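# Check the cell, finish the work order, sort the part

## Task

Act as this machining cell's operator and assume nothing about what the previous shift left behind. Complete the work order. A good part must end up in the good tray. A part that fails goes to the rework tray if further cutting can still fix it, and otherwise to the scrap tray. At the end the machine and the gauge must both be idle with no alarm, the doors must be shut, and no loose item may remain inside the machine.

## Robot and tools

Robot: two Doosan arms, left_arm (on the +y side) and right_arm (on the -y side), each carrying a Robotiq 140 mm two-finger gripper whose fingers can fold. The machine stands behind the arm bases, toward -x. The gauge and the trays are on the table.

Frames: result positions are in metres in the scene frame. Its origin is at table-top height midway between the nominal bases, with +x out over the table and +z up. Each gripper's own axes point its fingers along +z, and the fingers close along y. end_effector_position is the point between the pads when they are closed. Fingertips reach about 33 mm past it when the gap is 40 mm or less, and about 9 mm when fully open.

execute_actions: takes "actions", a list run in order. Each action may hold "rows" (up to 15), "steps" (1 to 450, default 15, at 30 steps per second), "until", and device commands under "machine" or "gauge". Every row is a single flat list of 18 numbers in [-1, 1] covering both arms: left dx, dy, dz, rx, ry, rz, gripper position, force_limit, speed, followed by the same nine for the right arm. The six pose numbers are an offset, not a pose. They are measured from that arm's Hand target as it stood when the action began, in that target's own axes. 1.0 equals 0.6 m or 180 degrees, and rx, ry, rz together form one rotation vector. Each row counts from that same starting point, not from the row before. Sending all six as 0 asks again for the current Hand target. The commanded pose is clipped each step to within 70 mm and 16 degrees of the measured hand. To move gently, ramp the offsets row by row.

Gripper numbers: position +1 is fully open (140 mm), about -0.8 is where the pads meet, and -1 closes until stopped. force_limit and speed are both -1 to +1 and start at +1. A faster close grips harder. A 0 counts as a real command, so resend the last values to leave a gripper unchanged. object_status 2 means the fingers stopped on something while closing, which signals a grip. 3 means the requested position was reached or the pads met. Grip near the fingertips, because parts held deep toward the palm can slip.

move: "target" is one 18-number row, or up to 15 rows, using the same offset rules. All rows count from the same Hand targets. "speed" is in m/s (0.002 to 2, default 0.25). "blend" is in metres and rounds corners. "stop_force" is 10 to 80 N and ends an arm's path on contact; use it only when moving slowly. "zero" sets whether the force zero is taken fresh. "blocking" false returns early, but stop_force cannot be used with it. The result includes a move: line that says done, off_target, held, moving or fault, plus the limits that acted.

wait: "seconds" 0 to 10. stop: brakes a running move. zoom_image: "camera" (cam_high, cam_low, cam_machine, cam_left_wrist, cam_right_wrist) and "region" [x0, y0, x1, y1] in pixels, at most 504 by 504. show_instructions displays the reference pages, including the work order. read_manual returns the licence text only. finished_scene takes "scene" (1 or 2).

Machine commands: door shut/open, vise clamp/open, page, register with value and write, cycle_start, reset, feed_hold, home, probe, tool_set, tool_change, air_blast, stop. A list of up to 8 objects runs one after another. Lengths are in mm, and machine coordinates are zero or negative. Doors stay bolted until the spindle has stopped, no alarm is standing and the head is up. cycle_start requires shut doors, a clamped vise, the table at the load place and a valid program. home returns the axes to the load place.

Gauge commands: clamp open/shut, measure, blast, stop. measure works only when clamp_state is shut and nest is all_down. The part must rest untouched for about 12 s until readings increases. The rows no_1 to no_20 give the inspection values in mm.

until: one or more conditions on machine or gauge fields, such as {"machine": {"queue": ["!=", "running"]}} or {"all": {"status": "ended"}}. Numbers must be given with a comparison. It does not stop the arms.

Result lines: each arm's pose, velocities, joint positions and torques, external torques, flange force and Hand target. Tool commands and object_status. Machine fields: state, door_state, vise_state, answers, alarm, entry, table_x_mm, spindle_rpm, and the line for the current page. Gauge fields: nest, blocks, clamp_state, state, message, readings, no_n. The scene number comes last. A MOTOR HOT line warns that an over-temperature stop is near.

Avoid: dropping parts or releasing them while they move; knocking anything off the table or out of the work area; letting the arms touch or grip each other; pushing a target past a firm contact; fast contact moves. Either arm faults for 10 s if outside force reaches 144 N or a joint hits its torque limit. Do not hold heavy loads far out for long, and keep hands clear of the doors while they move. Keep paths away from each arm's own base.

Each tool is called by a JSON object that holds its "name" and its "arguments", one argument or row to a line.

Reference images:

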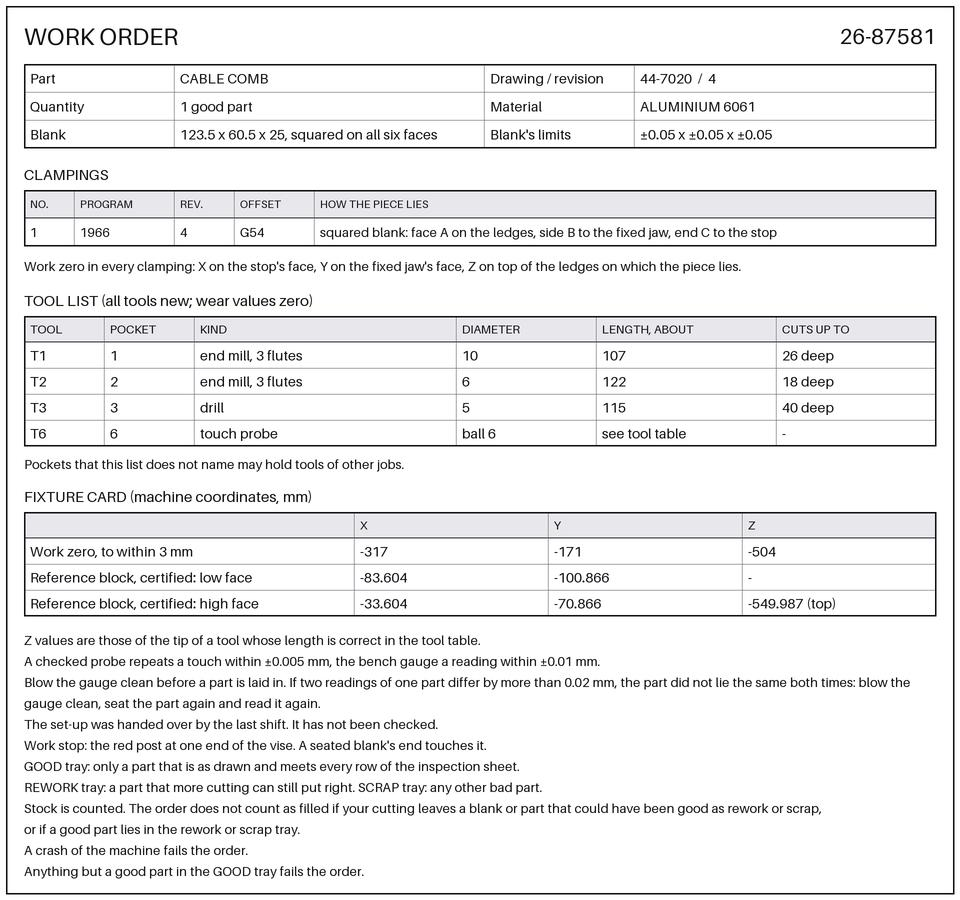

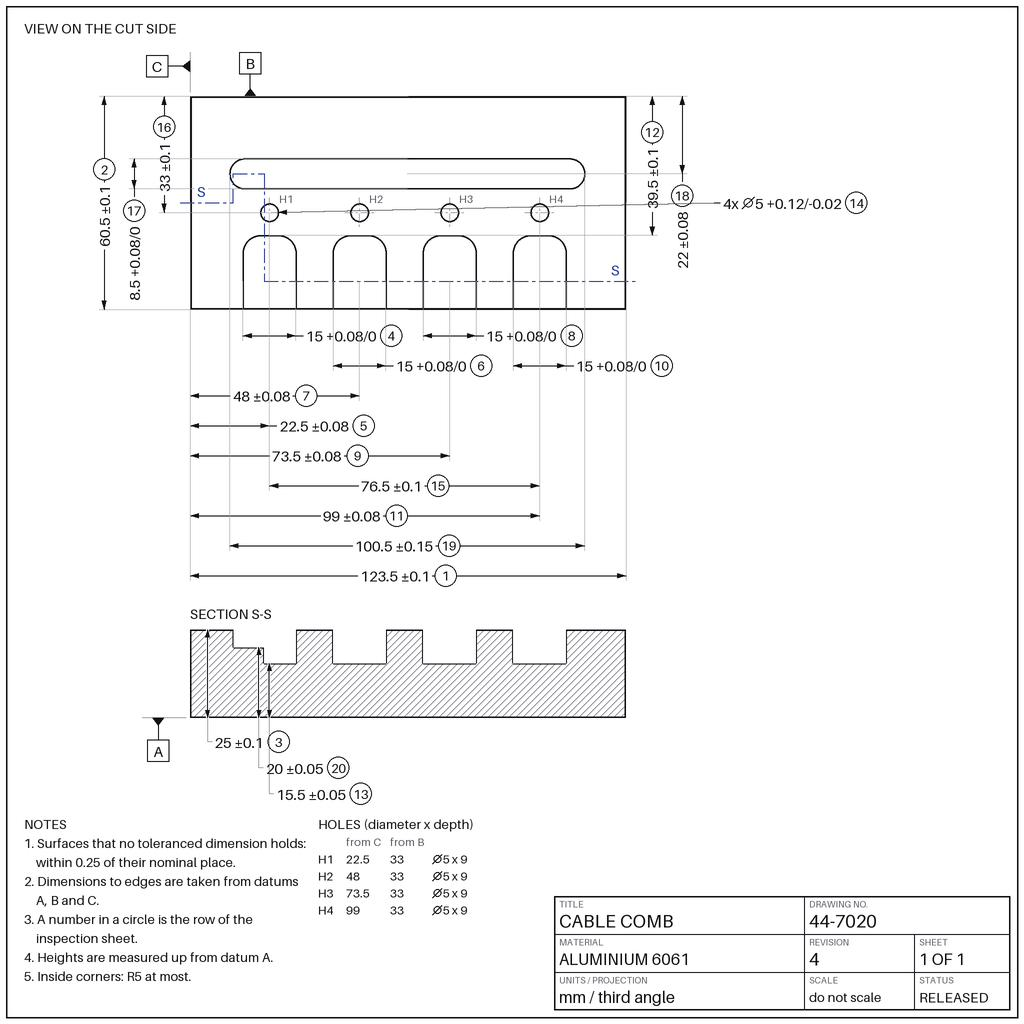

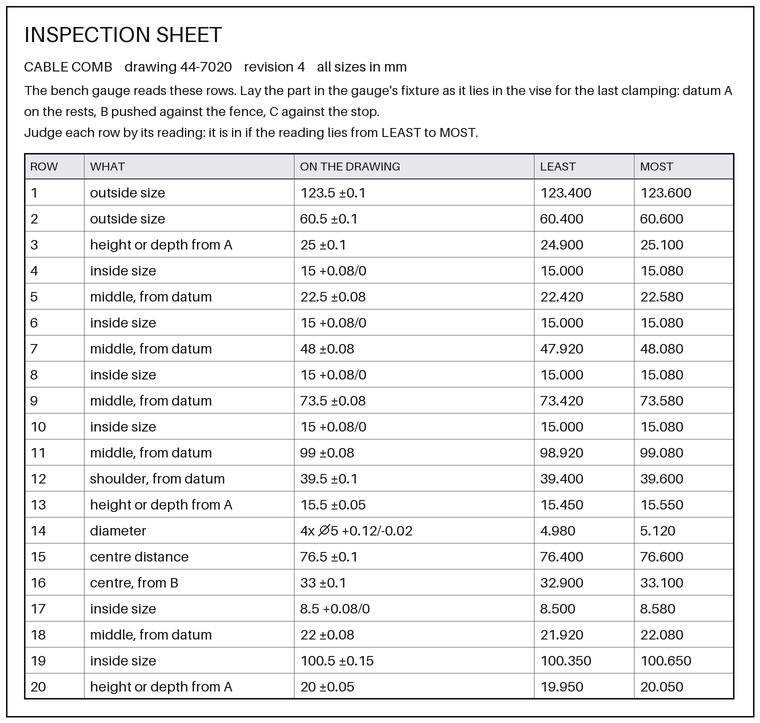

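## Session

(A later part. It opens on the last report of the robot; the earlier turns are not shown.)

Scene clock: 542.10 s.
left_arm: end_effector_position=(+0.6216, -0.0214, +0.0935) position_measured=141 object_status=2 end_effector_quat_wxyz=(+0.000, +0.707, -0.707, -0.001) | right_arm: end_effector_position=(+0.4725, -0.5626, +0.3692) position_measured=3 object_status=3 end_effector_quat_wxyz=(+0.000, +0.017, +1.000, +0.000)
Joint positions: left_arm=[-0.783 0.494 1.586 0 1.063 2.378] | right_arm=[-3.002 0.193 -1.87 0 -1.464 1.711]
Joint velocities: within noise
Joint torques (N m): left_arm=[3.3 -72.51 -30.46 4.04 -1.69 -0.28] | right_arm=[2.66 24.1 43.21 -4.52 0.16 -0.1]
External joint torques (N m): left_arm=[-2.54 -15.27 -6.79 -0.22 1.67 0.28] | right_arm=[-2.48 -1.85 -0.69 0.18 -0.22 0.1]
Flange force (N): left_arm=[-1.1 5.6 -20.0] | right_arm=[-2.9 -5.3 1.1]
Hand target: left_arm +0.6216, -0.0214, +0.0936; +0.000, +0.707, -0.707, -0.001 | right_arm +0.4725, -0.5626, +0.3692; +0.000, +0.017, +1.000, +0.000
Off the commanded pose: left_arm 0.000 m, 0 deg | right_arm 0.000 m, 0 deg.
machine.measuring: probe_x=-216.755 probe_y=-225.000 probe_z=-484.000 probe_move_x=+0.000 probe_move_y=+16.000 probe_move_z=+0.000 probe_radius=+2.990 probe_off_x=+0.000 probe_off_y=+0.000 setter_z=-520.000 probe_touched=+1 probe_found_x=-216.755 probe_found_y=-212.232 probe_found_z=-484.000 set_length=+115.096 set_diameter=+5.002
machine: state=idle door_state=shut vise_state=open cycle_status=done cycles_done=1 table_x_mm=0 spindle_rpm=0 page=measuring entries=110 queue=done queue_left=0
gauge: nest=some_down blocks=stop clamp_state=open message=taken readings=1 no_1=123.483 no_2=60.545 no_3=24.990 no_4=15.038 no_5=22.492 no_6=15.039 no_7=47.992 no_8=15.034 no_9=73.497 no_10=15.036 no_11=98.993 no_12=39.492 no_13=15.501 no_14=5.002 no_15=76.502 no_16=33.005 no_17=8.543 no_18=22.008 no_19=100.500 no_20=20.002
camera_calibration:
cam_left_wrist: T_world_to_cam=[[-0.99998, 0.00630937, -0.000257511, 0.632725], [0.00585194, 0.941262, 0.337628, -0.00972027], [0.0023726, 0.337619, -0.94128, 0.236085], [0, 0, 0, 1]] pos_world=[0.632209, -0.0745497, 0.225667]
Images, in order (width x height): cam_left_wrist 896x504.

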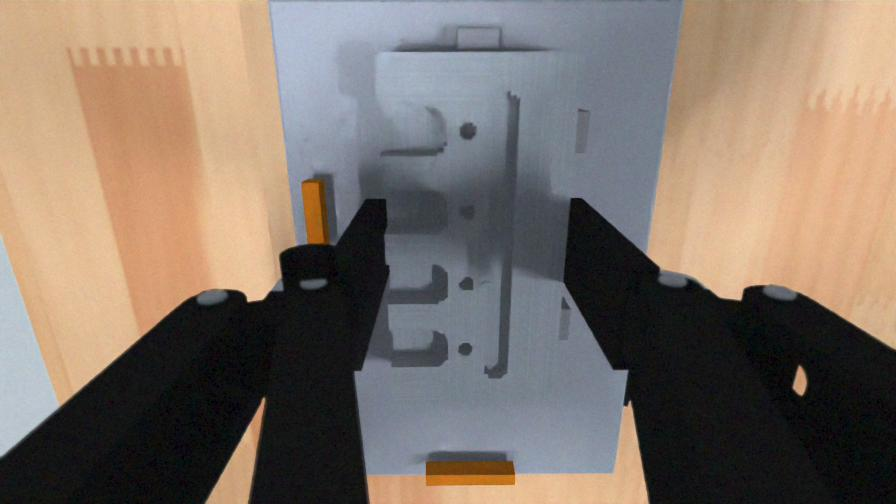

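{"name": "move", "arguments": {
  "target": [
    [0,0,-0.1,0,0,0,-1,0.3,-1,0,0,0,0,0,0,1,1,1],
    [0,0,-0.22,0,0,0,-1,0.3,-1,0,0,0,0,0,0,1,1,1],
    [-0.594,-0.045,-0.22,0,0,0,-1,0.3,-1,0,0,0,0,0,0,1,1,1]
  ],
  "speed": [0.04,0.1,0.15],
  "blend": [0.01,0.03,0],
  "cameras": ["cam_left_wrist","cam_high","cam_low"]
}}

Scene clock: 548.00 s.
left_arm: end_effector_position=(+0.6484, +0.3350, +0.2258) position_measured=141 object_status=2 end_effector_quat_wxyz=(+0.000, +0.707, -0.707, -0.001) | right_arm: end_effector_position=(+0.4725, -0.5626, +0.3692) position_measured=3 object_status=3 end_effector_quat_wxyz=(+0.000, +0.017, +1.000, +0.000)
Joint positions: left_arm=[-0.327 0.186 1.758 0.001 1.199 2.833] | right_arm=[-3.002 0.193 -1.87 0 -1.464 1.711]
Joint velocities: within noise
Joint torques (N m): left_arm=[2.1 -60.55 -39.99 3.97 0.08 -0.25] | right_arm=[3.02 24.13 43.14 -4.51 0.13 -0.08]
External joint torques (N m): left_arm=[-1.46 0.5 -0.01 0.11 -0.09 0.25] | right_arm=[-2.81 -1.79 -0.6 0.17 -0.18 0.08]
Flange force (N): left_arm=[2.0 -0.2 0.4] | right_arm=[-3.0 -6.0 1.0]
Hand target: left_arm +0.6484, +0.3349, +0.2258; +0.000, +0.707, -0.707, -0.001 | right_arm +0.4725, -0.5626, +0.3692; +0.000, +0.017, +1.000, +0.000
Off the commanded pose: left_arm 0.000 m, 0 deg | right_arm 0.000 m, 0 deg.
machine.measuring: probe_x=-216.755 probe_y=-225.000 probe_z=-484.000 probe_move_x=+0.000 probe_move_y=+16.000 probe_move_z=+0.000 probe_radius=+2.990 probe_off_x=+0.000 probe_off_y=+0.000 setter_z=-520.000 probe_touched=+1 probe_found_x=-216.755 probe_found_y=-212.232 probe_found_z=-484.000 set_length=+115.096 set_diameter=+5.002
machine: state=idle door_state=shut vise_state=open cycle_status=done cycles_done=1 table_x_mm=0 spindle_rpm=0 page=measuring entries=110 queue=done queue_left=0
gauge: nest=all_up blocks=free clamp_state=open message=taken readings=1 no_1=123.483 no_2=60.545 no_3=24.990 no_4=15.038 no_5=22.492 no_6=15.039 no_7=47.992 no_8=15.034 no_9=73.497 no_10=15.036 no_11=98.993 no_12=39.492 no_13=15.501 no_14=5.002 no_15=76.502 no_16=33.005 no_17=8.543 no_18=22.008 no_19=100.500 no_20=20.002
move: done
camera_calibration:
cam_left_wrist: T_world_to_cam=[[-0.999979, 0.00643766, -0.000315781, 0.657294], [0.00595247, 0.941186, 0.337837, -0.390036], [0.00247209, 0.337828, -0.941205, 0.240108], [0, 0, 0, 1]] pos_world=[0.659009, 0.28175, 0.357967]
Images, in order (width x height): cam_high 896x504, cam_low 896x504, cam_left_wrist 896x504.

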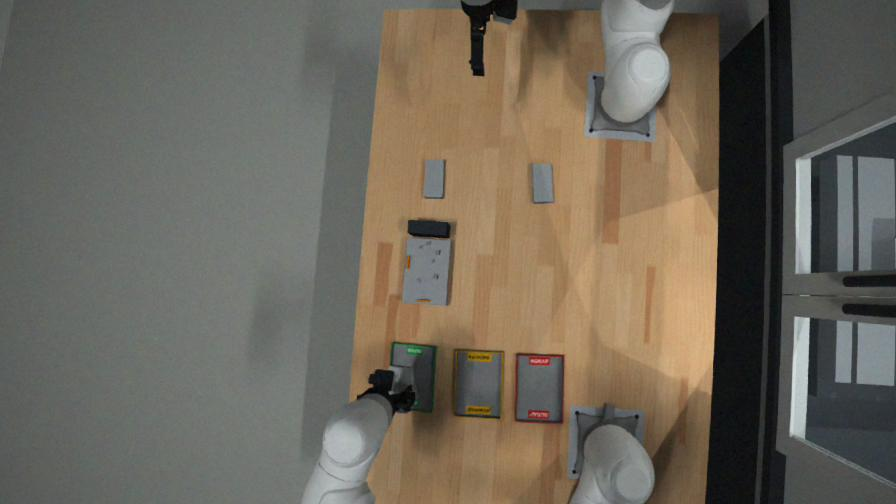

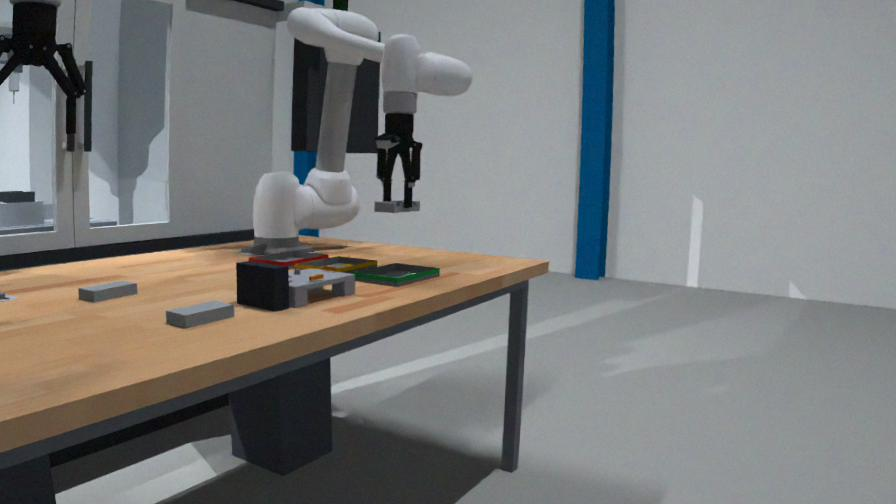

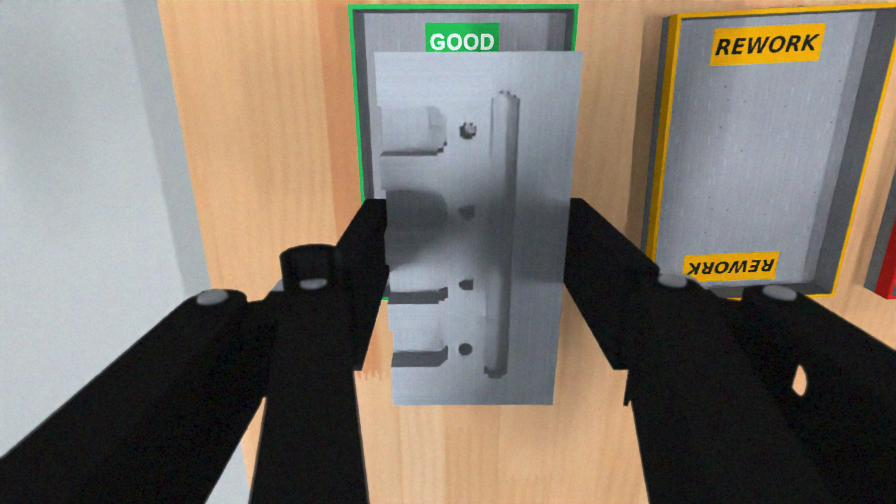

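{"name": "move", "arguments": {
  "target": [
    [-0.011,0,0.1,0,0,0,-1,0.3,-1,0,0,0,0,0,0,1,1,1],
    [-0.011,0,0.265,0,0,0,-1,0.3,-1,0,0,0,0,0,0,1,1,1]
  ],
  "speed": 0.07,
  "blend": [0.03,0],
  "cameras": ["cam_left_wrist"]
}}

{"name": "move", "arguments": {
  "target": [0,0,0.06,0,0,0,-1,0.3,-1,0,0,0,0,0,0,1,1,1],
  "speed": 0.008,
  "stop_force": 10,
  "cameras": ["cam_left_wrist"]
}}

Scene clock: 551.33 s.
left_arm: end_effector_position=(+0.6483, +0.3417, +0.0669) position_measured=141 object_status=2 end_effector_quat_wxyz=(+0.000, +0.707, -0.707, +0.000) | right_arm: end_effector_position=(+0.4725, -0.5626, +0.3692) position_measured=3 object_status=3 end_effector_quat_wxyz=(+0.000, +0.017, +1.000, +0.000)
Joint positions: left_arm=[-0.317 0.314 1.917 0.001 0.912 2.843] | right_arm=[-3.002 0.193 -1.87 0 -1.464 1.711]
Joint velocities: within noise
Joint torques (N m): left_arm=[1.92 -67.1 -34.15 3.36 0.04 -0.24] | right_arm=[2.86 23.93 43.28 -4.53 0.19 -0.07]
External joint torques (N m): left_arm=[-1.17 -0.3 0.1 0.12 -0.06 0.24] | right_arm=[-2.74 -1.33 -0.72 0.18 -0.25 0.07]
Flange force (N): left_arm=[1.2 1.0 -0.1] | right_arm=[-2.0 -6.0 1.0]
Hand target: left_arm +0.6483, +0.3417, +0.0668; +0.000, +0.707, -0.707, -0.001 | right_arm +0.4725, -0.5626, +0.3692; +0.000, +0.017, +1.000, +0.000
Off the commanded pose: left_arm 0.000 m, 0 deg | right_arm 0.000 m, 0 deg.
machine.measuring: probe_x=-216.755 probe_y=-225.000 probe_z=-484.000 probe_move_x=+0.000 probe_move_y=+16.000 probe_move_z=+0.000 probe_radius=+2.990 probe_off_x=+0.000 probe_off_y=+0.000 setter_z=-520.000 probe_touched=+1 probe_found_x=-216.755 probe_found_y=-212.232 probe_found_z=-484.000 set_length=+115.096 set_diameter=+5.002
machine: state=idle door_state=shut vise_state=open cycle_status=done cycles_done=1 table_x_mm=0 spindle_rpm=0 page=measuring entries=110 queue=done queue_left=0
gauge: nest=all_up blocks=free clamp_state=open message=taken readings=1 no_1=123.483 no_2=60.545 no_3=24.990 no_4=15.038 no_5=22.492 no_6=15.039 no_7=47.992 no_8=15.034 no_9=73.497 no_10=15.036 no_11=98.993 no_12=39.492 no_13=15.501 no_14=5.002 no_15=76.502 no_16=33.005 no_17=8.543 no_18=22.008 no_19=100.500 no_20=20.002
move: done
camera_calibration:
cam_left_wrist: T_world_to_cam=[[-0.99998, 0.00634355, -0.000351483, 0.657136], [0.00585238, 0.941261, 0.337628, -0.34254], [0.0024726, 0.337619, -0.941279, 0.0882681], [0, 0, 0, 1]] pos_world=[0.658909, 0.28845, 0.198967]
Images, in order (width x height): cam_left_wrist 896x504.

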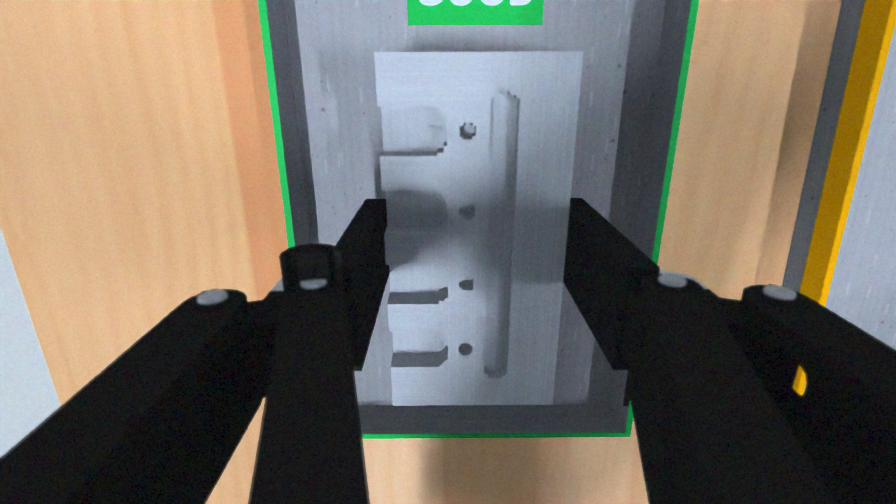

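Scene clock: 554.60 s.
left_arm: end_effector_position=(+0.6483, +0.3417, +0.0455) position_measured=141 object_status=2 end_effector_quat_wxyz=(+0.000, +0.707, -0.707, +0.000) | right_arm: end_effector_position=(+0.4725, -0.5626, +0.3692) position_measured=3 object_status=3 end_effector_quat_wxyz=(+0.000, +0.017, +1.000, +0.000)
Joint positions: left_arm=[-0.317 0.337 1.932 0.001 0.873 2.843] | right_arm=[-3.002 0.193 -1.87 0 -1.464 1.711]
Joint velocities: within noise
Joint torques (N m): left_arm=[2.94 -50.88 -25.32 3.49 -2.08 -0.21] | right_arm=[2.65 24.03 43.07 -4.51 0.17 -0.13]
External joint torques (N m): left_arm=[-2.24 -17.03 -7.27 -0.15 2.08 0.21] | right_arm=[-2.52 -1.04 -0.28 0.14 -0.23 0.13]
Flange force (N): left_arm=[1.4 7.7 -27.7] | right_arm=[-2.1 -5.3 0.2]
Hand target: left_arm +0.6483, +0.3417, +0.0455; +0.000, +0.707, -0.707, +0.000 (not the last commanded pose) | right_arm +0.4725, -0.5626, +0.3692; +0.000, +0.017, +1.000, +0.000
Off the commanded pose: left_arm 0.015 m, 0 deg | right_arm 0.000 m, 0 deg.
machine.measuring: probe_x=-216.755 probe_y=-225.000 probe_z=-484.000 probe_move_x=+0.000 probe_move_y=+16.000 probe_move_z=+0.000 probe_radius=+2.990 probe_off_x=+0.000 probe_off_y=+0.000 setter_z=-520.000 probe_touched=+1 probe_found_x=-216.755 probe_found_y=-212.232 probe_found_z=-484.000 set_length=+115.096 set_diameter=+5.002
machine: state=idle door_state=shut vise_state=open cycle_status=done cycles_done=1 table_x_mm=0 spindle_rpm=0 page=measuring entries=110 queue=done queue_left=0
gauge: nest=all_up blocks=free clamp_state=open message=taken readings=1 no_1=123.483 no_2=60.545 no_3=24.990 no_4=15.038 no_5=22.492 no_6=15.039 no_7=47.992 no_8=15.034 no_9=73.497 no_10=15.036 no_11=98.993 no_12=39.492 no_13=15.501 no_14=5.002 no_15=76.502 no_16=33.005 no_17=8.543 no_18=22.008 no_19=100.500 no_20=20.002
move: contact (left_arm)
camera_calibration:
cam_left_wrist: T_world_to_cam=[[-0.99998, 0.00630937, -0.000257511, 0.657122], [0.00585194, 0.941262, 0.337628, -0.335348], [0.0023726, 0.337619, -0.94128, 0.0682846], [0, 0, 0, 1]] pos_world=[0.658909, 0.28845, 0.177667]
Images, in order (width x height): cam_left_wrist 896x504.

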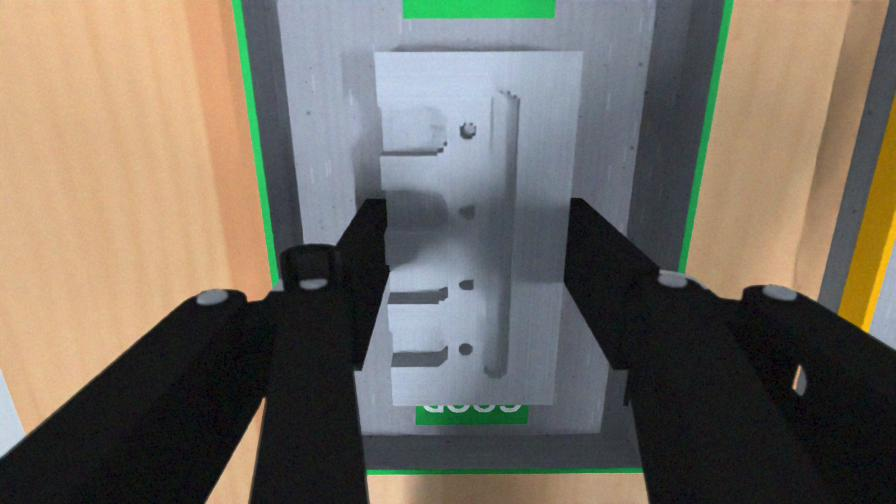

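{"name": "execute_actions", "arguments": {
  "actions": [
    {"rows":[[0,0,0,0,0,0,0.15,0.3,-1,0,0,0,0,0,0,1,1,1]],"steps":50}
  ],
  "cameras": []
}}

{"name": "move", "arguments": {
  "target": [
    [0,0,-0.1,0,0,0,0.15,0.3,-1,0,0,0,0,0,0,1,1,1],
    [-0.1,0.2,-0.4,0,0,0,0.15,0.3,-1,0,0,0,0,0,0,1,1,1]
  ],
  "speed": [0.05,0.15],
  "blend": [0.02,0]
}}

Scene clock: 556.97 s.
left_arm: end_effector_position=(+0.6483, +0.3417, +0.0455) position_measured=110 object_status=3 end_effector_quat_wxyz=(+0.000, +0.707, -0.707, +0.000) | right_arm: end_effector_position=(+0.4725, -0.5626, +0.3692) position_measured=3 object_status=3 end_effector_quat_wxyz=(+0.000, +0.017, +1.000, +0.000)
Joint positions: left_arm=[-0.317 0.337 1.932 0.001 0.873 2.843] | right_arm=[-3.002 0.193 -1.87 0 -1.464 1.711]
Joint velocities: within noise
Joint torques (N m): left_arm=[1.98 -65.85 -30.93 3.15 0.11 -0.22] | right_arm=[3.06 23.85 43.31 -4.49 0.19 -0.11]
External joint torques (N m): left_arm=[-1.38 -1.51 -1.62 0.18 -0.11 0.22] | right_arm=[-3.04 -1.2 -0.72 0.14 -0.25 0.11]
Flange force (N): left_arm=[2.0 -0.5 -2.6] | right_arm=[-1.9 -6.6 0.9]
Hand target: left_arm +0.6483, +0.3417, +0.0455; +0.000, +0.707, -0.707, +0.000 | right_arm +0.4725, -0.5626, +0.3692; +0.000, +0.017, +1.000, +0.000
Off the commanded pose: left_arm 0.000 m, 0 deg | right_arm 0.000 m, 0 deg.
machine.measuring: probe_x=-216.755 probe_y=-225.000 probe_z=-484.000 probe_move_x=+0.000 probe_move_y=+16.000 probe_move_z=+0.000 probe_radius=+2.990 probe_off_x=+0.000 probe_off_y=+0.000 setter_z=-520.000 probe_touched=+1 probe_found_x=-216.755 probe_found_y=-212.232 probe_found_z=-484.000 set_length=+115.096 set_diameter=+5.002
machine: state=idle door_state=shut vise_state=open cycle_status=done cycles_done=1 table_x_mm=0 spindle_rpm=0 page=measuring entries=110 queue=done queue_left=0
gauge: nest=all_up blocks=free clamp_state=open message=taken readings=1 no_1=123.483 no_2=60.545 no_3=24.990 no_4=15.038 no_5=22.492 no_6=15.039 no_7=47.992 no_8=15.034 no_9=73.497 no_10=15.036 no_11=98.993 no_12=39.492 no_13=15.501 no_14=5.002 no_15=76.502 no_16=33.005 no_17=8.543 no_18=22.008 no_19=100.500 no_20=20.002
No camera images: "cameras" was empty.

Scene clock: 560.03 s.
left_arm: end_effector_position=(+0.5284, +0.4014, +0.2856) position_measured=110 object_status=3 end_effector_quat_wxyz=(+0.000, +0.707, -0.707, -0.001) | right_arm: end_effector_position=(+0.4725, -0.5626, +0.3692) position_measured=3 object_status=3 end_effector_quat_wxyz=(+0.000, +0.017, +1.000, +0.000)
Joint positions: left_arm=[-0.273 -0.056 1.904 0.001 1.294 2.887] | right_arm=[-3.002 0.193 -1.87 0 -1.464 1.711]
Joint velocities: within noise
Joint torques (N m): left_arm=[2.06 -33.77 -39.14 4.19 0.15 -0.24] | right_arm=[2.86 23.93 43.03 -4.55 0.2 -0.09]
External joint torques (N m): left_arm=[-1.51 -2.38 -1.98 0.01 -0.14 0.24] | right_arm=[-2.86 -0.95 -0.21 0.17 -0.26 0.1]
Flange force (N): left_arm=[2.3 1.5 -3.7] | right_arm=[-2.1 -6.2 0.0]
Hand target: left_arm +0.5284, +0.4014, +0.2856; +0.000, +0.707, -0.707, +0.000 | right_arm +0.4725, -0.5626, +0.3692; +0.000, +0.017, +1.000, +0.000
Off the commanded pose: left_arm 0.000 m, 0 deg | right_arm 0.000 m, 0 deg.
machine.measuring: probe_x=-216.755 probe_y=-225.000 probe_z=-484.000 probe_move_x=+0.000 probe_move_y=+16.000 probe_move_z=+0.000 probe_radius=+2.990 probe_off_x=+0.000 probe_off_y=+0.000 setter_z=-520.000 probe_touched=+1 probe_found_x=-216.755 probe_found_y=-212.232 probe_found_z=-484.000 set_length=+115.096 set_diameter=+5.002
machine: state=idle door_state=shut vise_state=open cycle_status=done cycles_done=1 table_x_mm=0 spindle_rpm=0 page=measuring entries=110 queue=done queue_left=0
gauge: nest=all_up blocks=free clamp_state=open message=taken readings=1 no_1=123.483 no_2=60.545 no_3=24.990 no_4=15.038 no_5=22.492 no_6=15.039 no_7=47.992 no_8=15.034 no_9=73.497 no_10=15.036 no_11=98.993 no_12=39.492 no_13=15.501 no_14=5.002 no_15=76.502 no_16=33.005 no_17=8.543 no_18=22.008 no_19=100.500 no_20=20.002
move: done
camera_calibration:
cam_left_wrist: T_world_to_cam=[[-0.99998, 0.00630937, -0.000257511, 0.536909], [0.00585194, 0.941262, 0.337628, -0.471904], [0.0023726, 0.337619, -0.94128, 0.274414], [0, 0, 0, 1]] pos_world=[0.539009, 0.34815, 0.417767]

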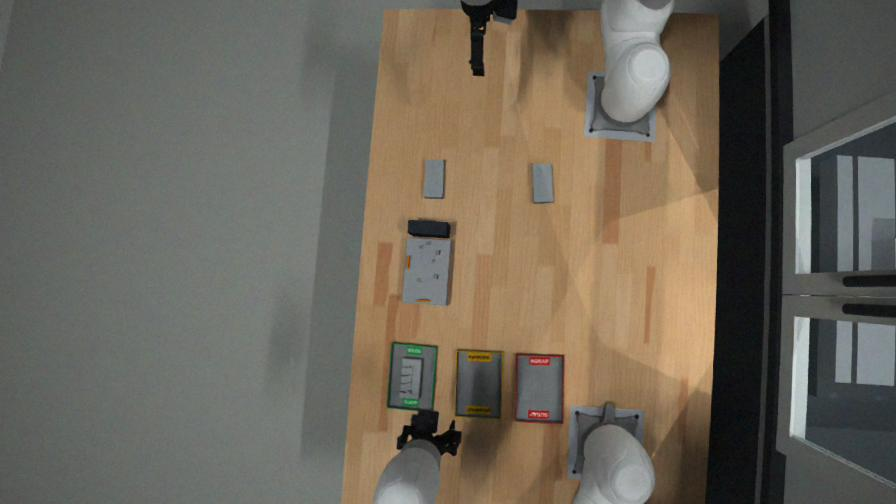

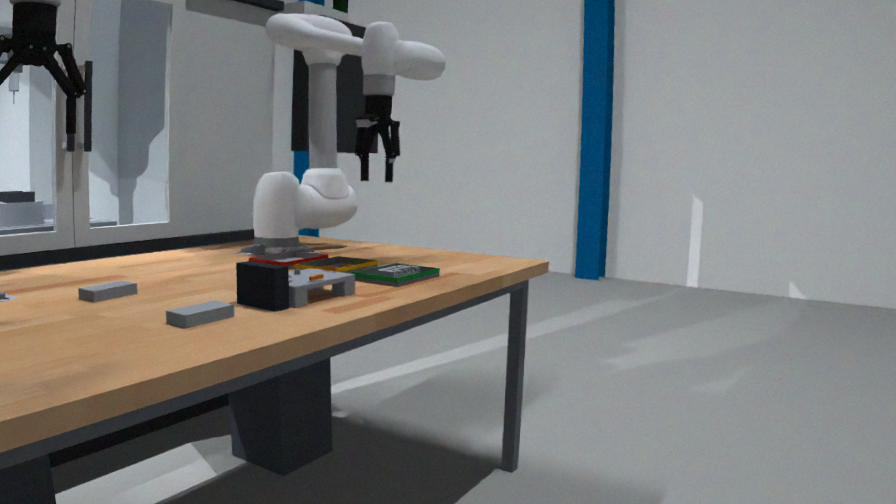

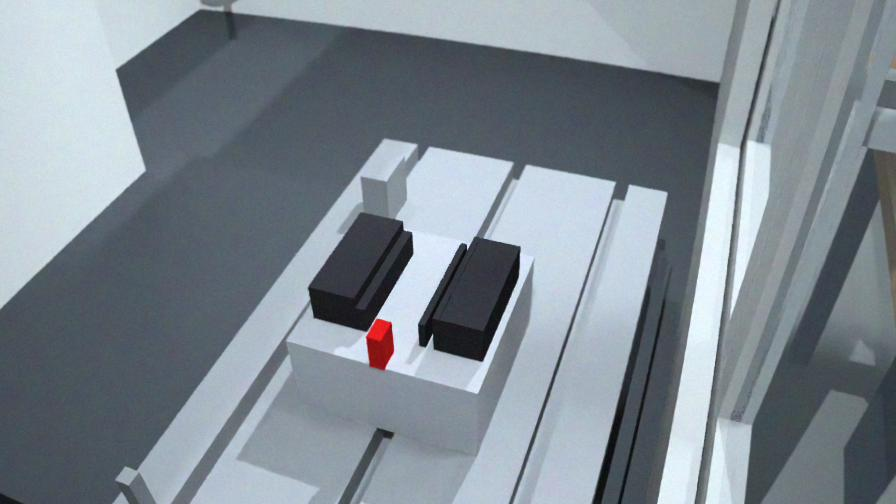

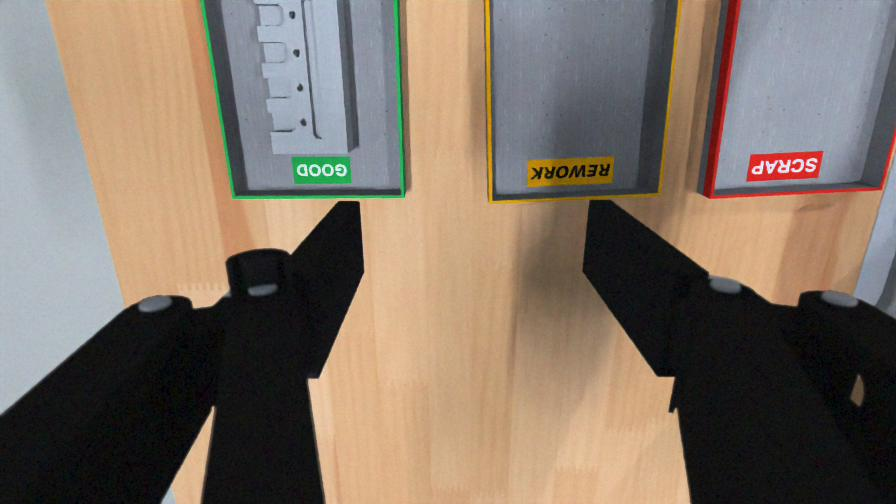

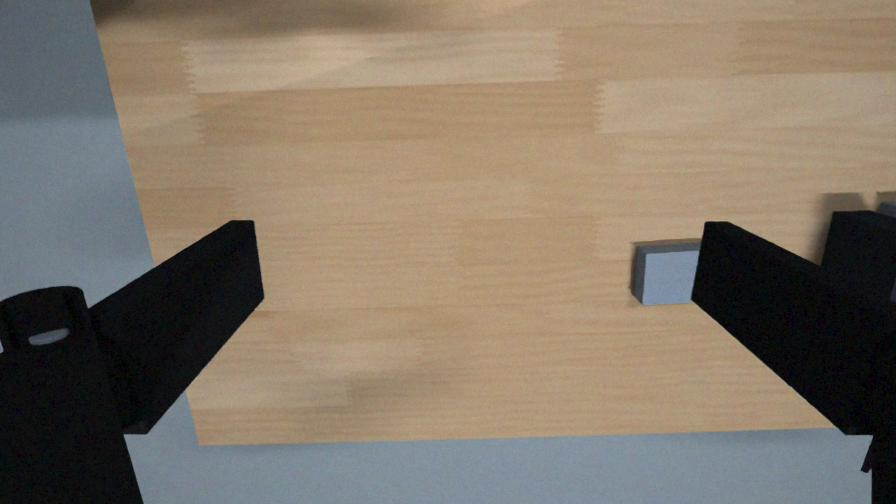

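{"name": "finished_scene", "arguments": {
  "scene": 2
}}

The scene is finished: the task was done.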